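# Slide the closed silver case right, in front of tackle box

## Task

Push the closed silver case rightward along the table until it rests in front of the right half of the tackle box, leave every other object undisturbed, and finish with neither hand touching either case.

## Robot and tools

Robot: two arms on a table. left_arm carries a left hand and its base sits at (-0.033, +0.282, 0) m in the scene frame. right_arm carries a right hand and its base sits at (-0.052, -0.251, -0.001) m. Both bases have a slight yaw (quat_wxyz about (1, 0, 0, 0.009) and (1, 0, 0, 0.016)). A post stands on the floor behind the arms. Each hand has a thumb with two motors and four fingers.

Frames: the scene frame has its origin at table height, midway between the nominal bases. +x points out over the table, +z points up, and +y points toward the left_arm side. Arm names are not the same as sides in the images. Reported hand positions (m) and quaternions are in each arm's own base frame. The fixed camera and the table use the scene frame. Motion offsets run along the current Hand target's own axes.

Hand point: a point about 0.05 m in front of the palm and 0.15 m out from the wrist flange. Its +z runs along the straight fingers, +y points out of the palm, and +x runs across the palm. On the right hand +x points away from the thumb; on the left hand it points toward the thumb. Straight fingers reach 6 to 7 cm past the point along +z, and their centre lines lie 6 cm behind it along -y. A wrist bracket on the little-finger side can strike objects.

Row layout, shared by execute_actions and move: one row has 28 numbers, each in [-1, 1], and both arms are always included. The order is left_arm dx, dy, dz, rx, ry, rz, then left thumb_turn, thumb_bend, index, middle, ring, little, force_limit, speed. The same 14 follow for right_arm. The six pose numbers are an offset, not a pose. They count from that arm's Hand target at the start of the action or move, along that target's axes. 1.0 equals 0.6 m or 180 degrees. rx, ry, rz together form one rotation vector. Sending 0 for all six asks the arm for nothing new.

The six hand numbers are absolute motor targets: -1 is open (straight, or thumb beside the palm) and +1 is closed (curled, or thumb in front of the palm). force_limit maps linearly from about 0 N at -1 to 10 N at +1 (15 N for the two thumb motors). speed rises from near zero at -1 to full at +0.48 and stays full up to +1. For a gentle grip, use speed -0.94 or lower. No value means 'unchanged'. To keep a hand as it is, resend the eight numbers of its last executed row. If none has run yet, send its hand_measured six, then hand_force_limit and hand_speed.

execute_actions: 'actions' is a list of actions. Each action has up to 15 rows, one per 1/30 s step. Every row counts from the pose at the start of that action, not from the previous row. A shorter table repeats its last row up to step 15. Repeating an offset in a new action moves the arm further again. 'cameras' lists camera names, ["all"] or []. With an empty actions list, all images come back by default.

move: 'target' is one 28-number row or a list of up to 15 rows. Every row counts from the same starting Hand targets. 'speed' is the top path speed in m/s, from 0.002 to 4.3, default 0.25. Turn rate is limited to twice that value in rad/s. You may give one value or one per target. 'blend' is in m and rounds corners of a list; 0 stops at each target. 'blocking'=false returns after about 0.5 s while the motion continues. Paths are straight and do not avoid obstacles. They are capped at 10 s. The result adds a 'move:' line such as done, off_target, moving, held or fault, plus any limits (paced = clipped, held = a check withheld steps).

wait: 'seconds' from 0 to 3600; it lets time pass without new commands. stop: brakes a running move. zoom_image: 'camera' (cam_high, cam_left_wrist, cam_right_wrist) and 'region' [x0, y0, x1, y1] in pixels, at most 504 by 504. show_instructions shows the reference pages. finished_scene (scene 1) ends the scene for good.

Cameras: cam_high is a fixed pinhole view, 672x504, in the scene frame. cam_left_wrist and cam_right_wrist are fisheye cameras, 672x504, that move with their hands.

Results: each arm's end_effector_position and end_effector_quat_wxyz, its Hand target (the last commanded pose after clipping, which is where the next offsets start), joint positions, velocities and torques, and motor temperatures. hand_measured, hand_stopped_by (moving, target, force, stalled, fault) and hand_load_n list six values in motor order. A load near 0 on a grasping hand means the grip is lost. A hand often rests 1 to 3 cm short of or below its target, which is not proof of contact. An arm's next execute_actions call, even with zero offsets, asks for that target again. Orientation changes are clipped to 40 degrees per step.

Avoid: letting anything leave the table; dropping or slamming objects; pushing fast or far past a contact point; letting the arms or hands touch each other; and holding arms stretched or straining, which heats motors and can fault them above 100 °C. To stop pressing on something, command the target back past the hand point. For this job, move the case slowly and keep it flat. Then move both hands clear of both cases before finishing.

Each tool is called after ">>>" as name(argument=value, ...) on one line, values as JSON.

Reference images:

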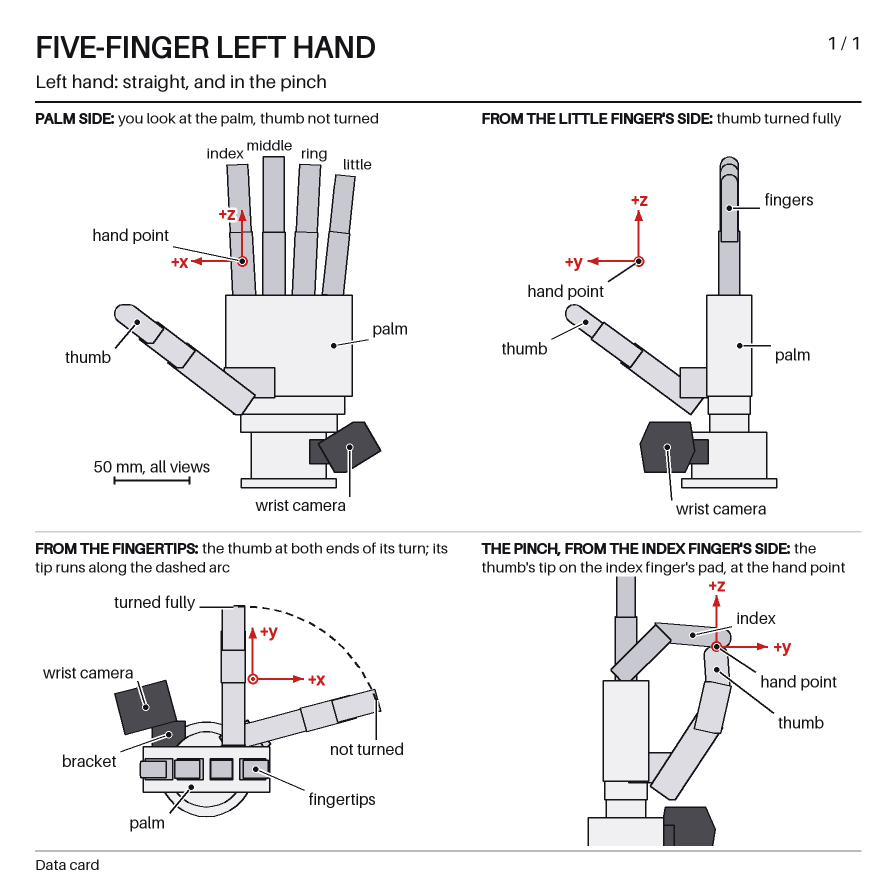

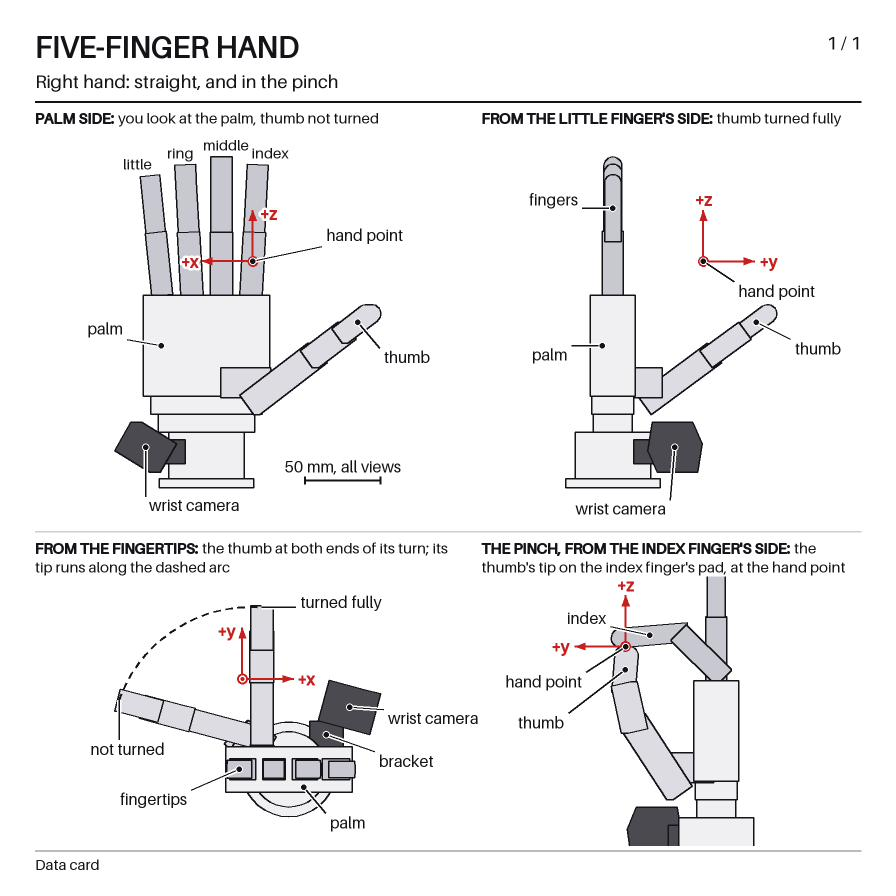

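## Session

>>> execute_actions(actions=[])

Scene clock: 0.00 s.
left_arm: end_effector_position=(+0.3770, -0.1031, +0.2835) hand_measured=(-1.000, -1.000, -1.000, -1.000, -1.000, -1.000) hand_load_n=(+0.0, +0.0, +0.0, -0.5, +0.0, +0.0) hand_stopped_by=(target, target, target, target, target, target) hand_force_limit=0.00 hand_speed=-0.80 end_effector_quat_wxyz=(+0.224, -0.025, +0.949, -0.220) | right_arm: end_effector_position=(+0.6088, +0.0413, +0.1970) hand_measured=(-1.000, -1.000, -1.000, -1.000, -1.000, -1.000) hand_load_n=(+0.0, +0.0, +0.0, +0.0, +0.0, +0.0) hand_stopped_by=(target, target, target, target, target, target) hand_force_limit=0.00 hand_speed=-0.80 end_effector_quat_wxyz=(+0.224, -0.390, +0.736, -0.505)
Joint positions: left_arm=[-0.227 1.087 1.2 -1.112 0.302 1.201] | right_arm=[0.243 1.515 1.138 -0.225 0.814 0.393]
Joint velocities: within noise
Joint torques (N m): no reading
Motor temperatures (°C): left_arm=[26 25 22 24 22 24] | right_arm=[26 25 24 26 27 26]
Heat: left arm: hottest waist 26 °C; right arm: hottest wrist yaw 27 °C.
Hand target: left_arm +0.3834, -0.1051, +0.2947; +0.237, -0.020, +0.945, -0.225 | right_arm +0.6174, +0.0427, +0.2144; +0.239, -0.377, +0.735, -0.510

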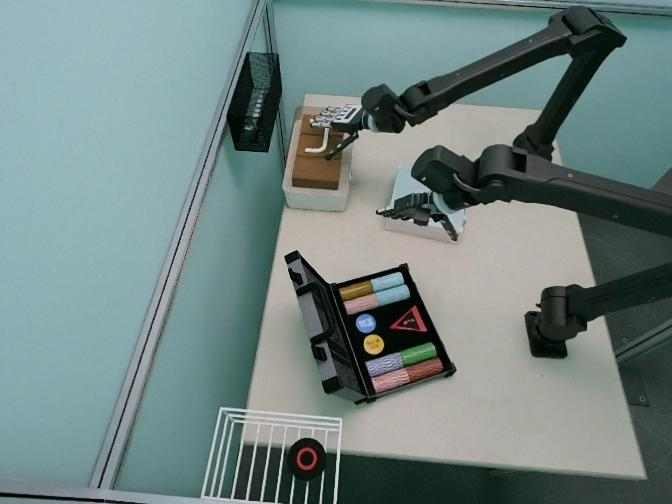

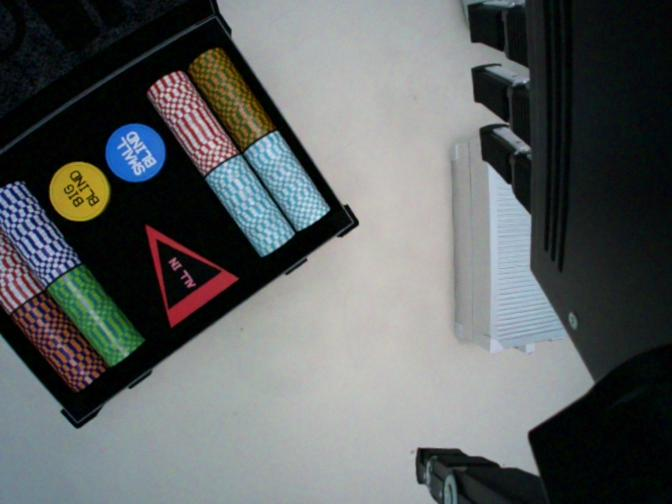

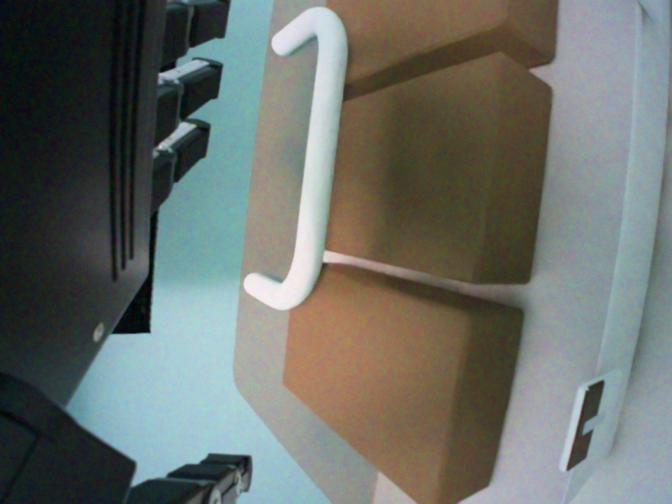

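>>> zoom_image(camera="cam_high", region=[260, 80, 512, 270])

>>> zoom_image(camera="cam_left_wrist", region=[400, 0, 672, 504])

Scaled by 2.000 from the camera's image (finer frame: 960x720).

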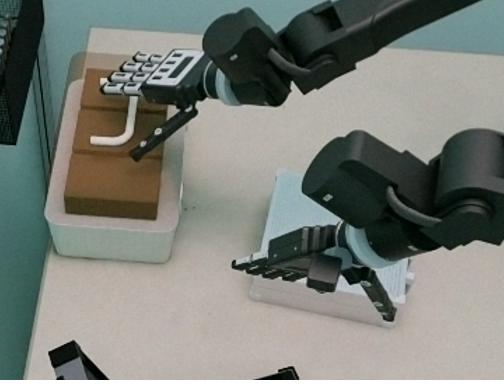

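Scaled by 1.000.

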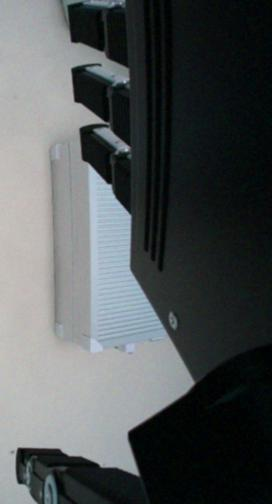

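>>> move(target=[0.0548, 0.252, -0.297, -0.0699, -0.0692, -0.1253, -1, -1, -1, -1, -1, -1, 0, -0.8, 0.0066, -0.186, -0.0729, 0, 0, 0, -1, -1, -1, -1, -1, -1, 0, -0.8], speed=0.2, cameras=["all"])

Scene clock: 127.87 s.
left_arm: end_effector_position=(+0.2796, +0.0971, +0.3331) hand_measured=(-1.000, -1.000, -1.000, -1.000, -1.000, -1.000) hand_load_n=(+0.0, +0.0, +0.5, -0.5, +0.0, +0.0) hand_stopped_by=(target, target, target, target, target, target) hand_force_limit=0.00 hand_speed=-0.80 end_effector_quat_wxyz=(+0.265, -0.266, +0.913, -0.161) | right_arm: end_effector_position=(+0.6113, +0.0420, +0.3025) hand_measured=(-1.000, -1.000, -1.000, -1.000, -1.000, -1.000) hand_load_n=(+0.0, +0.0, +0.0, +0.0, +0.0, +0.0) hand_stopped_by=(target, target, target, target, target, target) hand_force_limit=0.00 hand_speed=-0.80 end_effector_quat_wxyz=(+0.222, -0.391, +0.736, -0.505)
Joint positions: left_arm=[0.421 0.895 1.226 -1.386 0.381 1.322] | right_arm=[0.243 1.458 1.363 -0.51 0.814 0.393]
Joint torques (N m): left_arm=[-0.32 -4.48 12.7 0.53 0.48 0.11] | right_arm=[0.03 -12.28 15.61 0.39 0.19 0]
Motor temperatures (°C): left_arm=[25 26 30 24 22 24] | right_arm=[25 27 31 26 27 25]
Heat: left arm: hottest elbow 30 °C; right arm: hottest elbow 31 °C.
Hand target: left_arm +0.2831, +0.0999, +0.3548; +0.285, -0.253, +0.911, -0.159 | right_arm +0.6174, +0.0427, +0.3342; +0.239, -0.377, +0.735, -0.510
Off the commanded pose: left_arm 0.022 m, 3 deg | right_arm 0.032 m, 3 deg.
move: off_target (left_arm, right_arm)
cam_left_wrist: T_world_to_cam=[[0.23175, -0.93317, 0.27474, -0.06273], [-0.9717, -0.23533, 0.02033, 0.28115], [0.04569, -0.27168, -0.9613, 0.44913]] pos_world=[0.26721, 0.12965, 0.44327]
cam_right_wrist: T_world_to_cam=[[-0.51704, -0.04054, -0.855, 0.57507], [0.00353, 0.99877, -0.04949, -0.02958], [0.85595, -0.02861, -0.51626, -0.25323]] pos_world=[0.5142, 0.04562, 0.35949]

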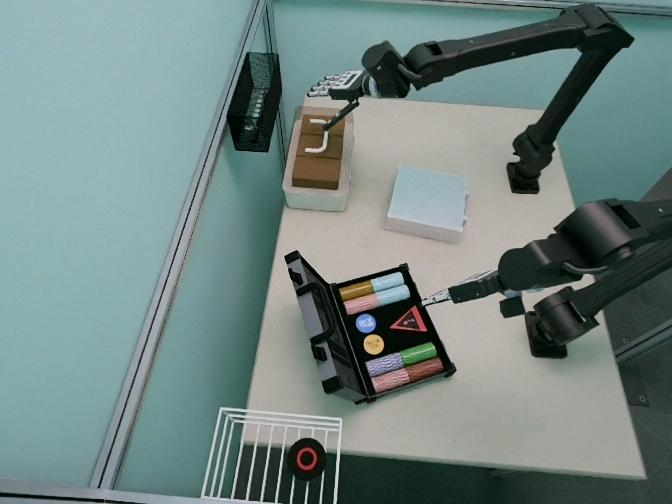

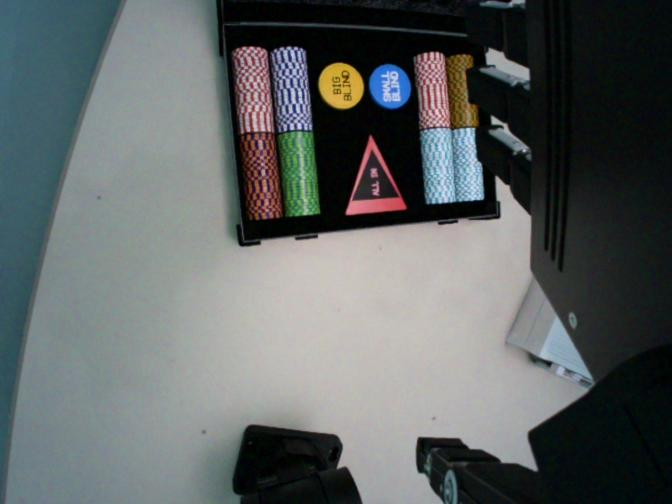

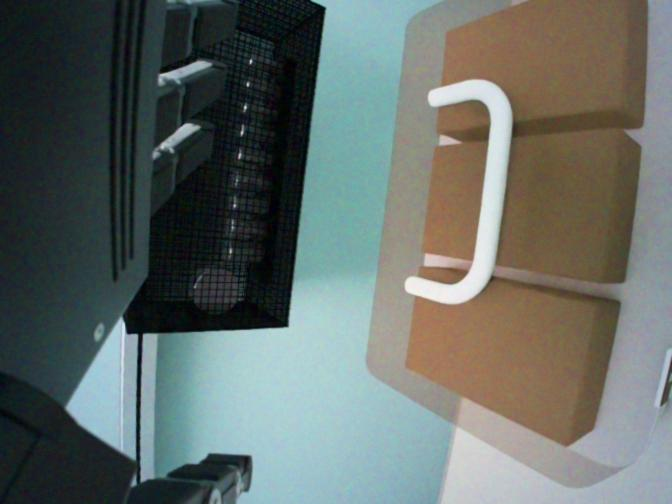

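>>> zoom_image(camera="cam_high", region=[270, 90, 480, 270])

Scaled by 2.400 from the camera's image (finer frame: 960x720).

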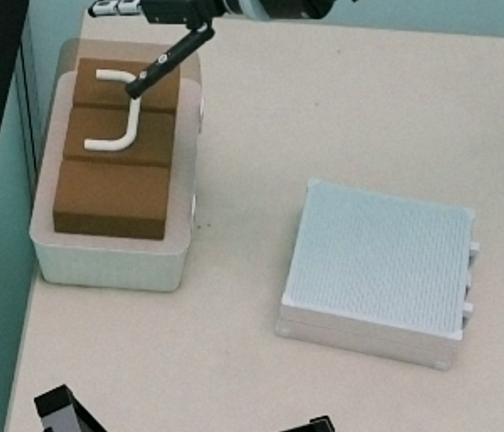

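>>> move(target=[0,0,0,0,0,0, -1, -1, -1, -1, -1, -1, 0, -0.8, 0.048, 0.4152, -0.5368, -0.2246, -0.384, -0.551, -1, -1, -1, -1, -1, -1, 0, -0.8], speed=0.25, cameras=["all"])

Scene clock: 233.50 s.
left_arm: end_effector_position=(+0.2796, +0.0971, +0.3331) hand_measured=(-1.000, -1.000, -1.000, -1.000, -1.000, -1.000) hand_load_n=(+0.0, +0.0, +0.0, +0.0, +0.0, +0.0) hand_stopped_by=(target, target, target, target, target, target) hand_force_limit=0.00 hand_speed=-0.80 end_effector_quat_wxyz=(+0.265, -0.266, +0.913, -0.161) | right_arm: end_effector_position=(+0.2777, +0.2433, +0.2061) hand_measured=(-1.000, -1.000, -1.000, -1.000, -1.000, -1.000) hand_load_n=(+0.0, +0.0, +0.0, +0.0, +0.0, +0.0) hand_stopped_by=(target, target, target, target, target, target) hand_force_limit=0.00 hand_speed=-0.80 end_effector_quat_wxyz=(+0.013, +0.995, -0.102, -0.006)
Joint positions: left_arm=[0.421 0.895 1.226 -1.386 0.381 1.322] | right_arm=[0.751 1.502 1.395 -1.492 0.009 -0.615]
Joint torques (N m): left_arm=[-0.32 -4.37 12.71 0.51 0.48 0.1] | right_arm=[0.32 -10.4 13.98 -0.72 -0.22 -0.16]
Motor temperatures (°C): left_arm=[25 26 38 23 23 24] | right_arm=[25 27 37 26 27 25]
Heat: left arm: hottest elbow 38 °C; right arm: hottest elbow 37 °C.
Hand target: left_arm +0.2831, +0.0999, +0.3548; +0.285, -0.253, +0.911, -0.159 | right_arm +0.2858, +0.2519, +0.2208; +0.000, +0.996, -0.091, +0.001
Off the commanded pose: left_arm 0.022 m, 3 deg | right_arm 0.019 m, 2 deg.
move: off_target (right_arm)
cam_left_wrist: T_world_to_cam=[[0.23175, -0.93317, 0.27474, -0.06273], [-0.9717, -0.23533, 0.02033, 0.28115], [0.04569, -0.27168, -0.9613, 0.44913]] pos_world=[0.26721, 0.12965, 0.44327]
cam_right_wrist: T_world_to_cam=[[0.08183, -0.99583, 0.04044, 0.20981], [-0.82675, -0.04516, 0.56076, 0.12452], [-0.55659, -0.07932, -0.82699, 0.45702]] pos_world=[0.34015, 0.25081, 0.29964]

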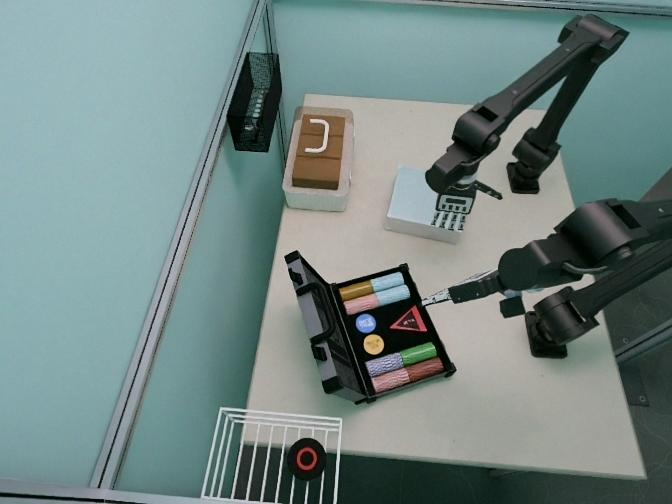

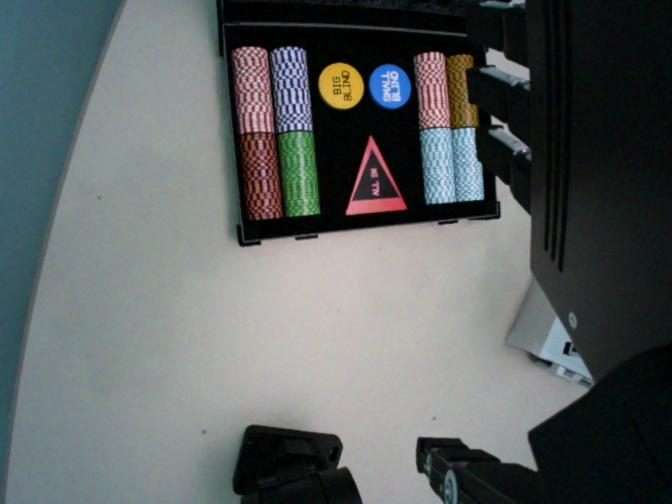

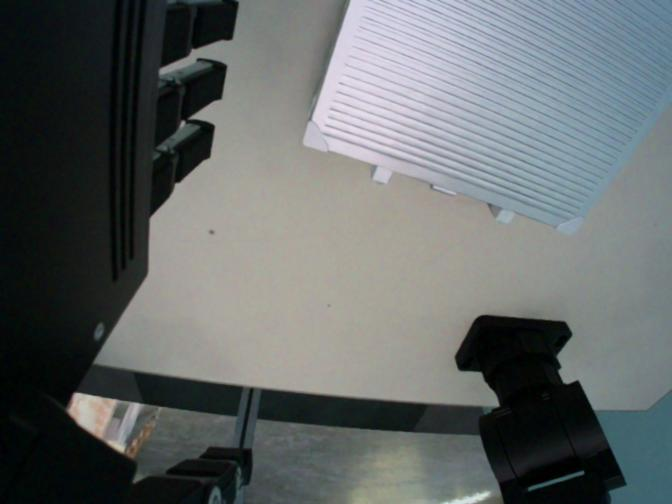

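>>> move(target=[0,0,0,0,0,0, -1, -1, -1, -1, -1, -1, 0, -0.8, 0, -0.0167, 0.1, 0, 0, 0, -1, -1, -1, -1, -1, -1, 0, -0.8], speed=0.15, cameras=["cam_high", "cam_right_wrist"])

Scene clock: 254.83 s.
left_arm: end_effector_position=(+0.2796, +0.0971, +0.3331) hand_measured=(-1.000, -1.000, -1.000, -1.000, -1.000, -1.000) hand_load_n=(+0.0, +0.0, +0.0, +0.0, +0.0, +0.0) hand_stopped_by=(target, target, target, target, target, target) hand_force_limit=0.00 hand_speed=-0.80 end_effector_quat_wxyz=(+0.265, -0.266, +0.913, -0.161) | right_arm: end_effector_position=(+0.2856, +0.2530, +0.1613) hand_measured=(-1.000, -1.000, -1.000, -1.000, -1.000, -1.000) hand_load_n=(+0.0, +0.0, +0.0, +0.0, +0.0, +0.0) hand_stopped_by=(target, target, target, target, target, target) hand_force_limit=0.00 hand_speed=-0.80 end_effector_quat_wxyz=(+0.014, +0.995, -0.100, -0.007)
Joint positions: left_arm=[0.421 0.895 1.226 -1.386 0.381 1.322] | right_arm=[0.756 1.554 1.335 -1.381 0.009 -0.615]
Joint torques (N m): left_arm=[-0.38 -4.42 12.72 0.5 0.49 0.1] | right_arm=[1.03 -11.4 9.36 0.64 -0.24 -0.04]
Heat: left arm: hottest elbow 39 °C; right arm: hottest elbow 34 °C.
Hand target: left_arm +0.2831, +0.0999, +0.3548; +0.285, -0.253, +0.911, -0.159 | right_arm +0.2877, +0.2618, +0.1609; +0.000, +0.996, -0.091, +0.001
Off the commanded pose: left_arm 0.022 m, 3 deg | right_arm 0.009 m, 2 deg.
move: done
cam_right_wrist: T_world_to_cam=[[0.08642, -0.9954, 0.04147, 0.21907], [-0.82586, -0.0483, 0.5618, 0.15701], [-0.55721, -0.0828, -0.82623, 0.42607]] pos_world=[0.34815, 0.26092, 0.25474]

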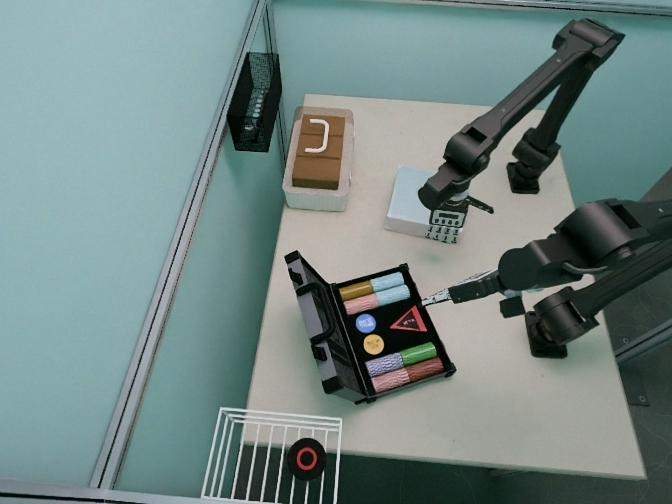

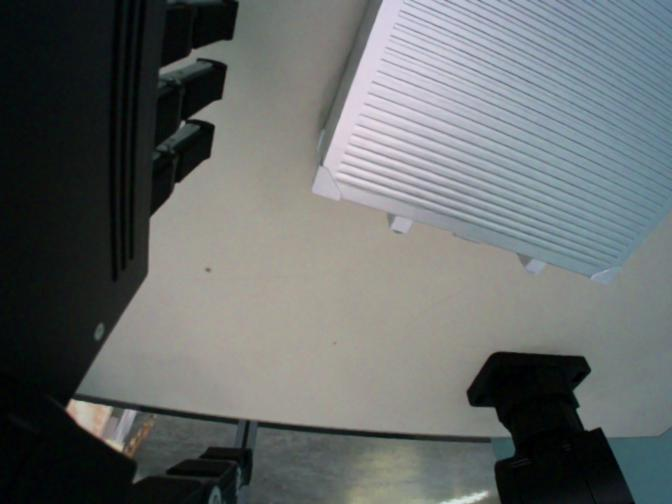

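>>> zoom_image(camera="cam_high", region=[370, 130, 510, 270])

Scaled by 3.600 from the camera's image (finer frame: 960x720).

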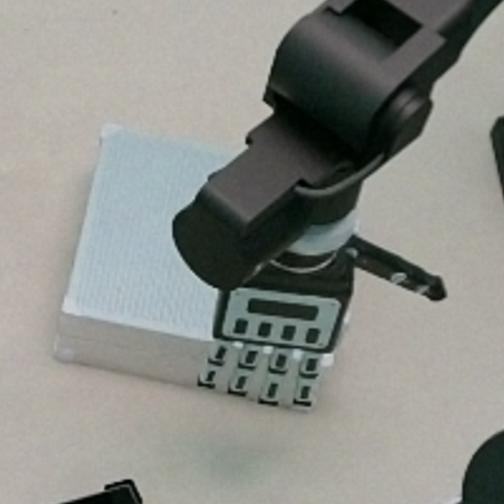

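>>> move(target=[0,0,0,0,0,0, -1, -1, -1, -1, -1, -1, 0, -0.8, 0.025, 0, 0.1217, 0, 0, 0, -1, -1, -1, -1, -1, -1, 0, -0.8], speed=0.12, cameras=["cam_high", "cam_right_wrist"])

>>> zoom_image(camera="cam_high", region=[370, 130, 510, 270])

Scene clock: 284.63 s.
left_arm: end_effector_position=(+0.2796, +0.0971, +0.3331) hand_measured=(-1.000, -1.000, -1.000, -1.000, -1.000, -1.000) hand_load_n=(+0.0, +0.0, +0.0, +0.0, +0.0, +0.0) hand_stopped_by=(target, target, target, target, target, target) hand_force_limit=0.00 hand_speed=-0.80 end_effector_quat_wxyz=(+0.265, -0.266, +0.913, -0.161) | right_arm: end_effector_position=(+0.2953, +0.2576, +0.0903) hand_measured=(-1.000, -1.000, -1.000, -1.000, -1.000, -1.000) hand_load_n=(+0.0, +0.0, +0.0, +0.0, +0.0, +0.0) hand_stopped_by=(target, target, target, target, target, target) hand_force_limit=0.00 hand_speed=-0.80 end_effector_quat_wxyz=(+0.011, +0.995, -0.096, -0.004)
Joint positions: left_arm=[0.421 0.895 1.226 -1.386 0.381 1.322] | right_arm=[0.749 1.63 1.233 -1.196 0.009 -0.629]
Joint torques (N m): left_arm=[-0.38 -4.42 12.7 0.5 0.49 0.11] | right_arm=[-0.5 -11.63 8.68 0.64 -0.22 -0.16]
Heat: left arm: hottest elbow 39 °C; right arm: hottest elbow 33 °C.
Hand target: left_arm +0.2831, +0.0999, +0.3548; +0.285, -0.253, +0.911, -0.159 | right_arm +0.3026, +0.2591, +0.0879; +0.000, +0.996, -0.091, +0.001
Off the commanded pose: left_arm 0.022 m, 3 deg | right_arm 0.008 m, 2 deg.
move: done
cam_right_wrist: T_world_to_cam=[[0.09384, -0.99492, 0.0365, 0.22394], [-0.82846, -0.0577, 0.55707, 0.20871], [-0.55214, -0.08251, -0.82966, 0.37194]] pos_world=[0.35726, 0.26553, 0.18415]

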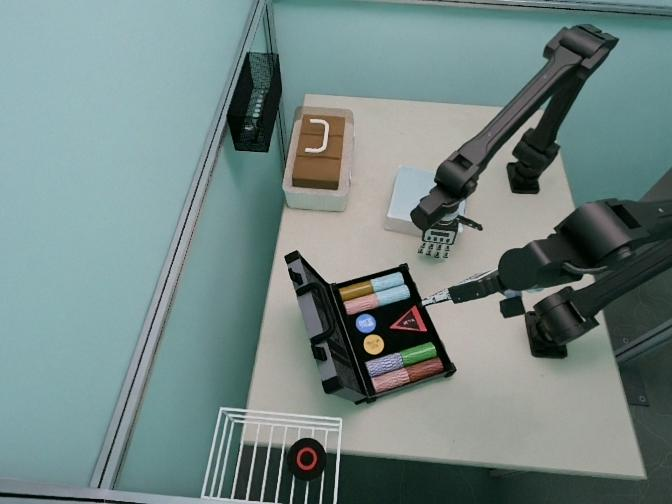

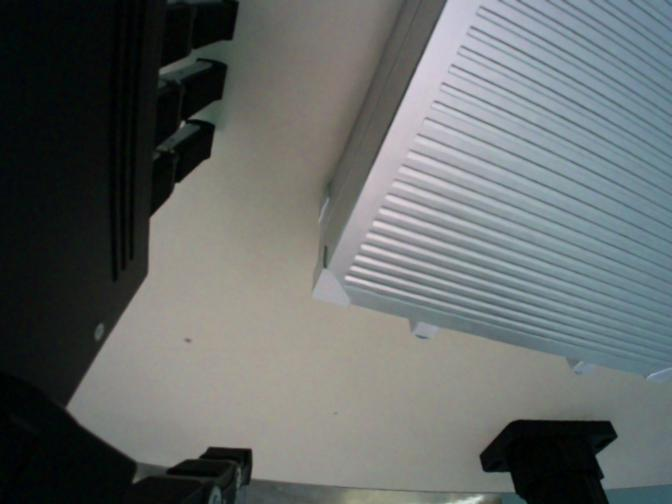

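Scaled by 3.600 from the camera's image (finer frame: 960x720).

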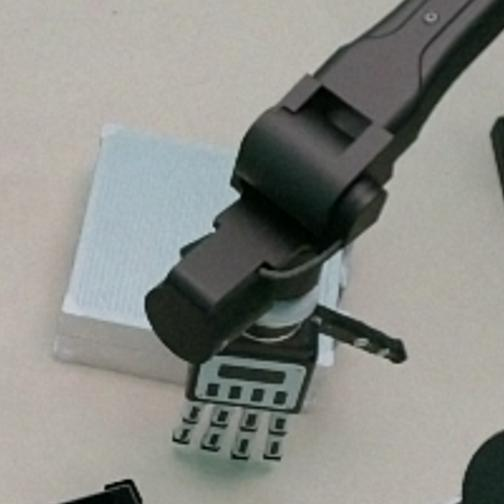

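>>> move(target=[0,0,0,0,0,0, -1, -1, -1, -1, -1, -1, 0, -0.8, 0.035, 0.231, 0, 0, 0, 0, -1, -1, -1, -1, -1, -1, 0, -0.8], speed=0.07, cameras=["cam_high", "cam_right_wrist"])

>>> zoom_image(camera="cam_high", region=[270, 90, 510, 270])

Scene clock: 303.13 s.
left_arm: end_effector_position=(+0.2796, +0.0971, +0.3331) hand_measured=(-1.000, -1.000, -1.000, -1.000, -1.000, -1.000) hand_load_n=(+0.0, +0.0, +0.0, +0.0, +0.0, +0.0) hand_stopped_by=(target, target, target, target, target, target) hand_force_limit=0.00 hand_speed=-0.80 end_effector_quat_wxyz=(+0.265, -0.266, +0.913, -0.161) | right_arm: end_effector_position=(+0.2929, +0.1386, +0.0829) hand_measured=(-1.000, -1.000, -1.000, -1.000, -1.000, -1.000) hand_load_n=(+0.0, +0.0, +0.0, +0.0, +0.0, +0.0) hand_stopped_by=(target, target, target, target, target, target) hand_force_limit=0.00 hand_speed=-0.80 end_effector_quat_wxyz=(-0.010, +0.996, -0.086, -0.008)
Joint positions: left_arm=[0.421 0.895 1.226 -1.386 0.381 1.322] | right_arm=[0.511 1.442 1 -1.131 -0.027 -0.888]
Joint torques (N m): left_arm=[-0.38 -4.37 12.7 0.49 0.48 0.1] | right_arm=[-2.84 -10.7 7.91 -0.18 0.62 -0.21]
Motor temperatures (°C): left_arm=[25 25 40 23 23 24] | right_arm=[25 26 31 26 26 25]
Heat: left arm: hottest elbow 40 °C; right arm: hottest elbow 31 °C.
Hand target: left_arm +0.2831, +0.0999, +0.3548; +0.285, -0.253, +0.911, -0.159 | right_arm +0.2979, +0.1190, +0.0878; +0.000, +0.996, -0.091, +0.001
Off the commanded pose: left_arm 0.022 m, 3 deg | right_arm 0.021 m, 2 deg.
move: off_target (right_arm)
cam_right_wrist: T_world_to_cam=[[0.11466, -0.99338, -0.00746, 0.10332], [-0.82422, -0.09933, 0.5575, 0.20852], [-0.55454, -0.05777, -0.83015, 0.35188]] pos_world=[0.35516, 0.14368, 0.17663]

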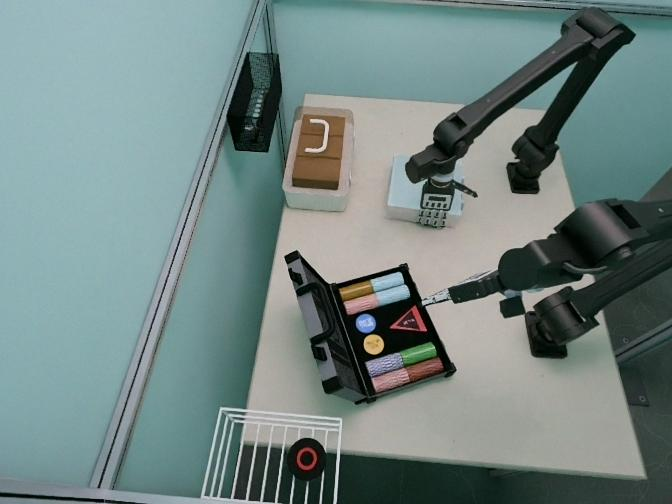

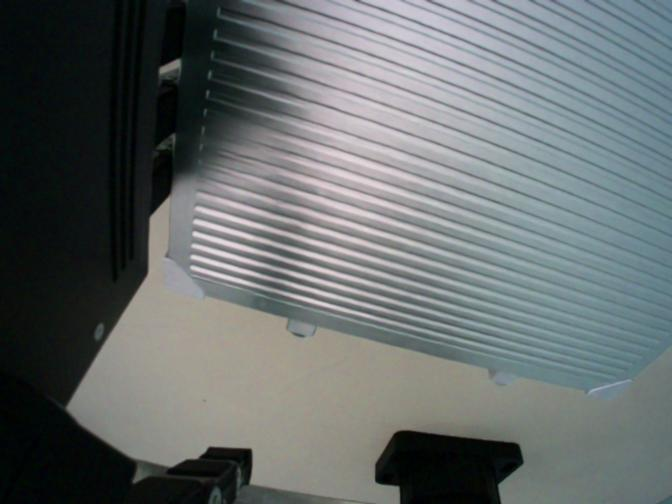

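Scaled by 2.100 from the camera's image (finer frame: 960x720).

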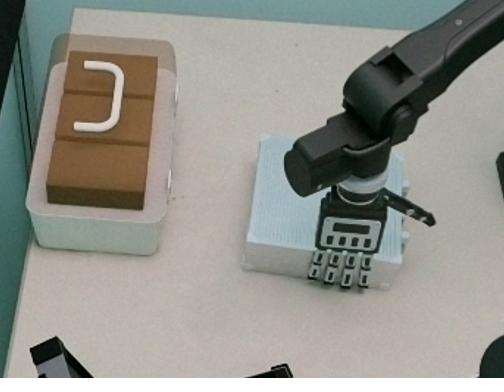

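>>> move(target=[0,0,0,0,0,0, -1, -1, -1, -1, -1, -1, 0, -0.8, 0.041, 0.27, 0, 0, 0, -0.022, -1, -1, -1, -1, -1, -1, 0, -0.8], speed=0.08, cameras=["cam_high", "cam_right_wrist"])

>>> zoom_image(camera="cam_high", region=[270, 90, 510, 270])

Scene clock: 319.60 s.
left_arm: end_effector_position=(+0.2796, +0.0971, +0.3331) hand_measured=(-1.000, -1.000, -1.000, -1.000, -1.000, -1.000) hand_load_n=(+0.0, +0.0, +0.0, +0.0, +0.0, +0.0) hand_stopped_by=(target, target, target, target, target, target) hand_force_limit=0.00 hand_speed=-0.80 end_effector_quat_wxyz=(+0.265, -0.266, +0.913, -0.161) | right_arm: end_effector_position=(+0.2944, -0.0256, +0.0823) hand_measured=(-1.000, -1.000, -1.000, -1.000, -1.000, -1.000) hand_load_n=(+0.0, +0.0, +0.0, +0.0, +0.0, +0.0) hand_stopped_by=(target, target, target, target, target, target) hand_force_limit=0.00 hand_speed=-0.80 end_effector_quat_wxyz=(-0.016, +0.999, -0.047, -0.005)
Joint positions: left_arm=[0.421 0.895 1.226 -1.386 0.381 1.322] | right_arm=[0.077 1.305 0.867 -1.139 -0.033 -1.4]
Joint torques (N m): left_arm=[-0.38 -4.42 12.71 0.5 0.49 0.1] | right_arm=[-2.9 -8.41 8.43 -0.4 0.79 -0.15]
Heat: left arm: hottest elbow 40 °C; right arm: hottest elbow 30 °C.
Hand target: left_arm +0.2831, +0.0999, +0.3548; +0.285, -0.253, +0.911, -0.159 | right_arm +0.2928, -0.0447, +0.0878; +0.000, +0.998, -0.057, +0.001
Off the commanded pose: left_arm 0.022 m, 3 deg | right_arm 0.020 m, 2 deg.
move: off_target (right_arm)
cam_right_wrist: T_world_to_cam=[[0.19134, -0.98138, -0.01696, -0.08139], [-0.81855, -0.16908, 0.54899, 0.191], [-0.54164, -0.09116, -0.83566, 0.33851]] pos_world=[0.35527, -0.01672, 0.17664]

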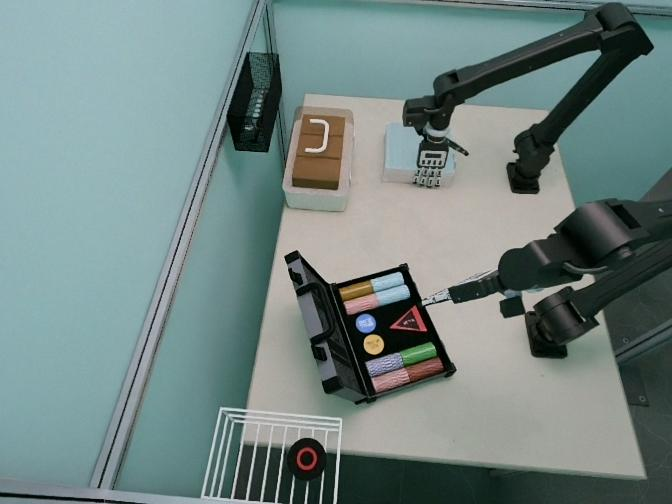

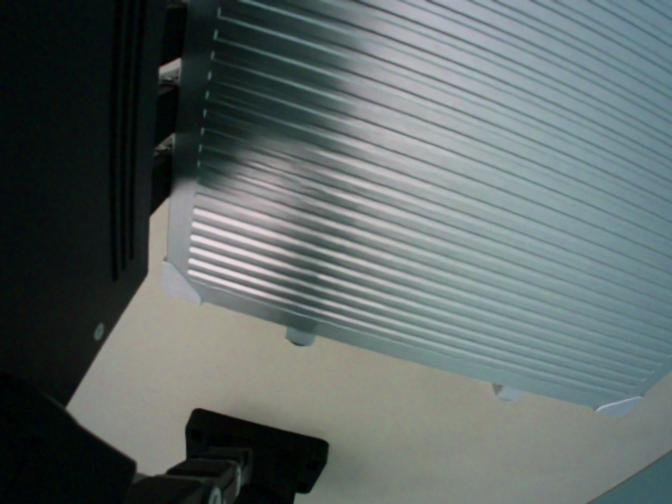

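Scaled by 2.100 from the camera's image (finer frame: 960x720).

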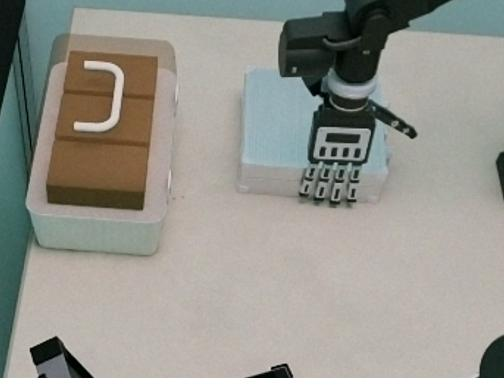

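>>> move(target=[0,0,0,0,0,0, -1, -1, -1, -1, -1, -1, 0, -0.8, 0, 0.042, 0, 0, 0, 0, -1, -1, -1, -1, -1, -1, 0, -0.8], speed=0.08, cameras=["cam_high", "cam_right_wrist"])

>>> zoom_image(camera="cam_high", region=[270, 90, 510, 270])

Scene clock: 333.90 s.
left_arm: end_effector_position=(+0.2796, +0.0971, +0.3331) hand_measured=(-1.000, -1.000, -1.000, -1.000, -1.000, -1.000) hand_load_n=(+0.0, +0.0, +0.0, +0.0, +0.0, +0.0) hand_stopped_by=(target, target, target, target, target, target) hand_force_limit=0.00 hand_speed=-0.80 end_effector_quat_wxyz=(+0.265, -0.266, +0.913, -0.161) | right_arm: end_effector_position=(+0.2931, -0.0502, +0.0814) hand_measured=(-1.000, -1.000, -1.000, -1.000, -1.000, -1.000) hand_load_n=(+0.0, +0.0, +0.0, +0.0, +0.0, +0.0) hand_stopped_by=(target, target, target, target, target, target) hand_force_limit=0.00 hand_speed=-0.80 end_effector_quat_wxyz=(-0.020, +0.999, -0.042, -0.004)
Joint positions: left_arm=[0.421 0.895 1.226 -1.386 0.381 1.322] | right_arm=[-0.001 1.296 0.859 -1.139 -0.041 -1.488]
Joint torques (N m): left_arm=[-0.38 -4.37 12.7 0.49 0.49 0.1] | right_arm=[-2.78 -8.23 8.61 -0.46 1.04 -0.09]
Heat: left arm: hottest elbow 40 °C; right arm: hottest elbow 29 °C.
Hand target: left_arm +0.2831, +0.0999, +0.3548; +0.285, -0.253, +0.911, -0.159 | right_arm +0.2898, -0.0699, +0.0877; +0.000, +0.998, -0.057, +0.001
Off the commanded pose: left_arm 0.022 m, 3 deg | right_arm 0.021 m, 3 deg.
move: off_target (right_arm)
cam_right_wrist: T_world_to_cam=[[0.20073, -0.97934, -0.02452, -0.10742], [-0.81848, -0.18141, 0.54515, 0.18595], [-0.53833, -0.08936, -0.83798, 0.3342]] pos_world=[0.35367, -0.0416, 0.17605]

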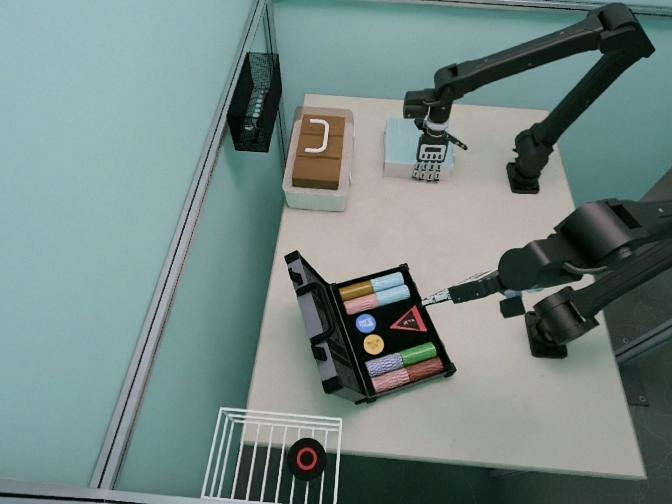

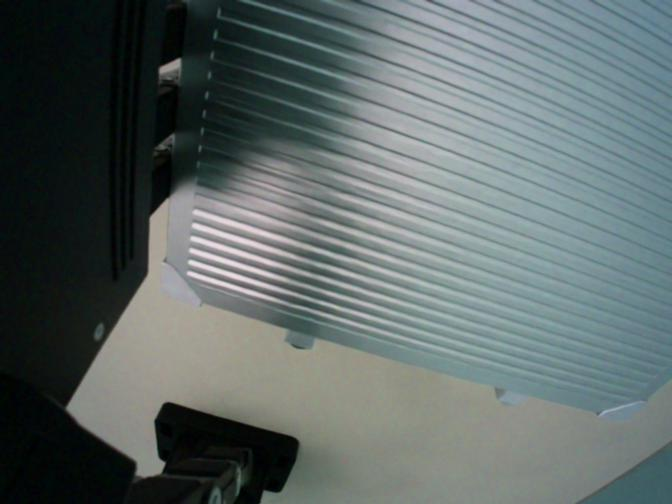

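Scaled by 2.100 from the camera's image (finer frame: 960x720).

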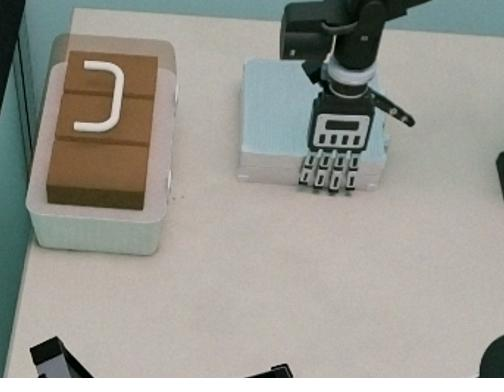

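>>> move(target=[[0,0,0,0,0,0, -1, -1, -1, -1, -1, -1, 0, -0.8, 0, -0.167, 0, 0, 0, 0, -1, -1, -1, -1, -1, -1, 0, -0.8],[0,0,0,0,0,0, -1, -1, -1, -1, -1, -1, 0, -0.8, 0, -0.2, -0.22, 0, 0, 0, -1, -1, -1, -1, -1, -1, 0, -0.8]], speed=0.12, blend=[0.02, 0], cameras=["all"])

>>> zoom_image(camera="cam_high", region=[270, 90, 510, 270])

Scene clock: 350.50 s.
left_arm: end_effector_position=(+0.2796, +0.0971, +0.3331) hand_measured=(-1.000, -1.000, -1.000, -1.000, -1.000, -1.000) hand_load_n=(+0.0, +0.0, +0.0, +0.0, +0.0, +0.0) hand_stopped_by=(target, target, target, target, target, target) hand_force_limit=0.00 hand_speed=-0.80 end_effector_quat_wxyz=(+0.265, -0.266, +0.913, -0.161) | right_arm: end_effector_position=(+0.2964, +0.0429, +0.2028) hand_measured=(-1.000, -1.000, -1.000, -1.000, -1.000, -1.000) hand_load_n=(-0.5, +0.0, +0.0, +0.0, +0.0, +0.0) hand_stopped_by=(target, target, target, target, target, target) hand_force_limit=0.00 hand_speed=-0.80 end_effector_quat_wxyz=(+0.006, +0.999, -0.051, -0.016)
Joint positions: left_arm=[0.421 0.895 1.226 -1.386 0.381 1.322] | right_arm=[0.292 1.278 1.163 -1.49 0.001 -1.176]
Joint torques (N m): left_arm=[-0.44 -4.37 12.7 0.5 0.49 0.1] | right_arm=[0.91 -8.06 13.45 -0.72 -0.01 0.15]
Heat: left arm: hottest elbow 40 °C; right arm: hottest elbow 30 °C.
Hand target: left_arm +0.2831, +0.0999, +0.3548; +0.285, -0.253, +0.911, -0.159 | right_arm +0.3033, +0.0493, +0.2198; +0.000, +0.998, -0.057, +0.001
Off the commanded pose: left_arm 0.022 m, 3 deg | right_arm 0.019 m, 2 deg.
move: off_target (right_arm)
cam_left_wrist: T_world_to_cam=[[0.23175, -0.93317, 0.27474, -0.06273], [-0.9717, -0.23533, 0.02033, 0.28115], [0.04569, -0.27168, -0.9613, 0.44913]] pos_world=[0.26721, 0.12965, 0.44327]
cam_right_wrist: T_world_to_cam=[[0.1838, -0.98274, 0.02096, -0.01788], [-0.80621, -0.13852, 0.57519, 0.12774], [-0.56236, -0.12262, -0.81775, 0.4504]] pos_world=[0.35956, 0.05535, 0.29521]

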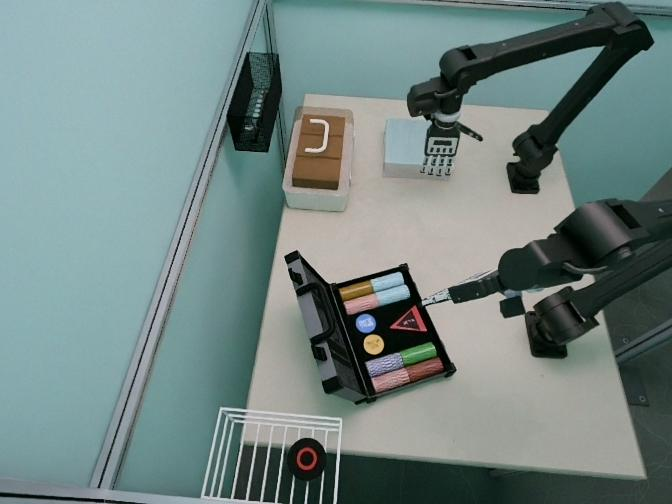

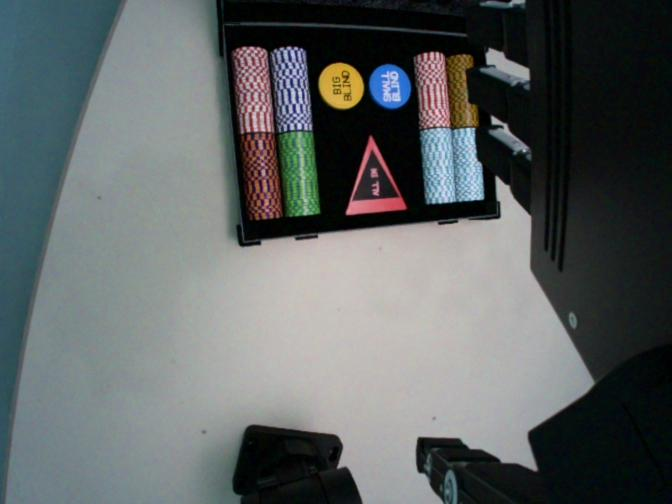

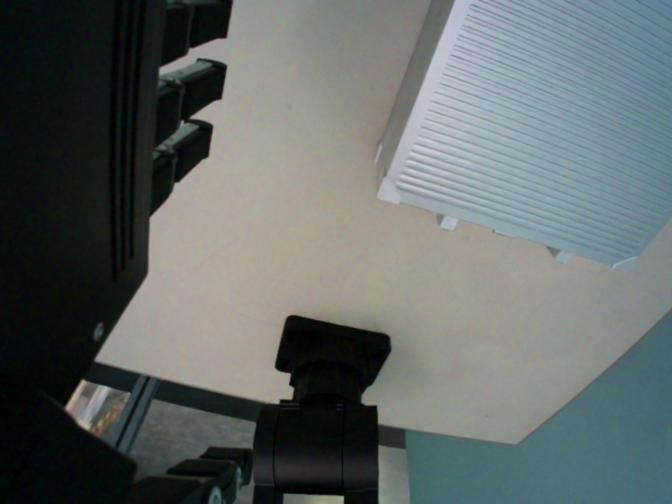

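Scaled by 2.100 from the camera's image (finer frame: 960x720).

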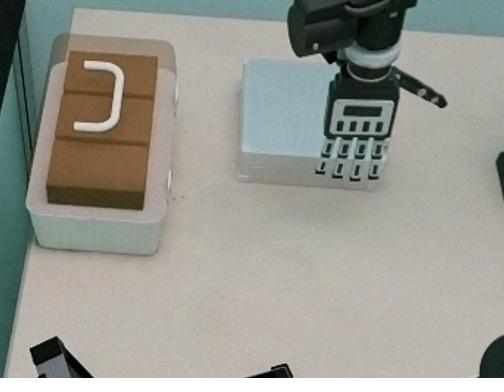

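>>> finished_scene()

The scene is finished: the task was done.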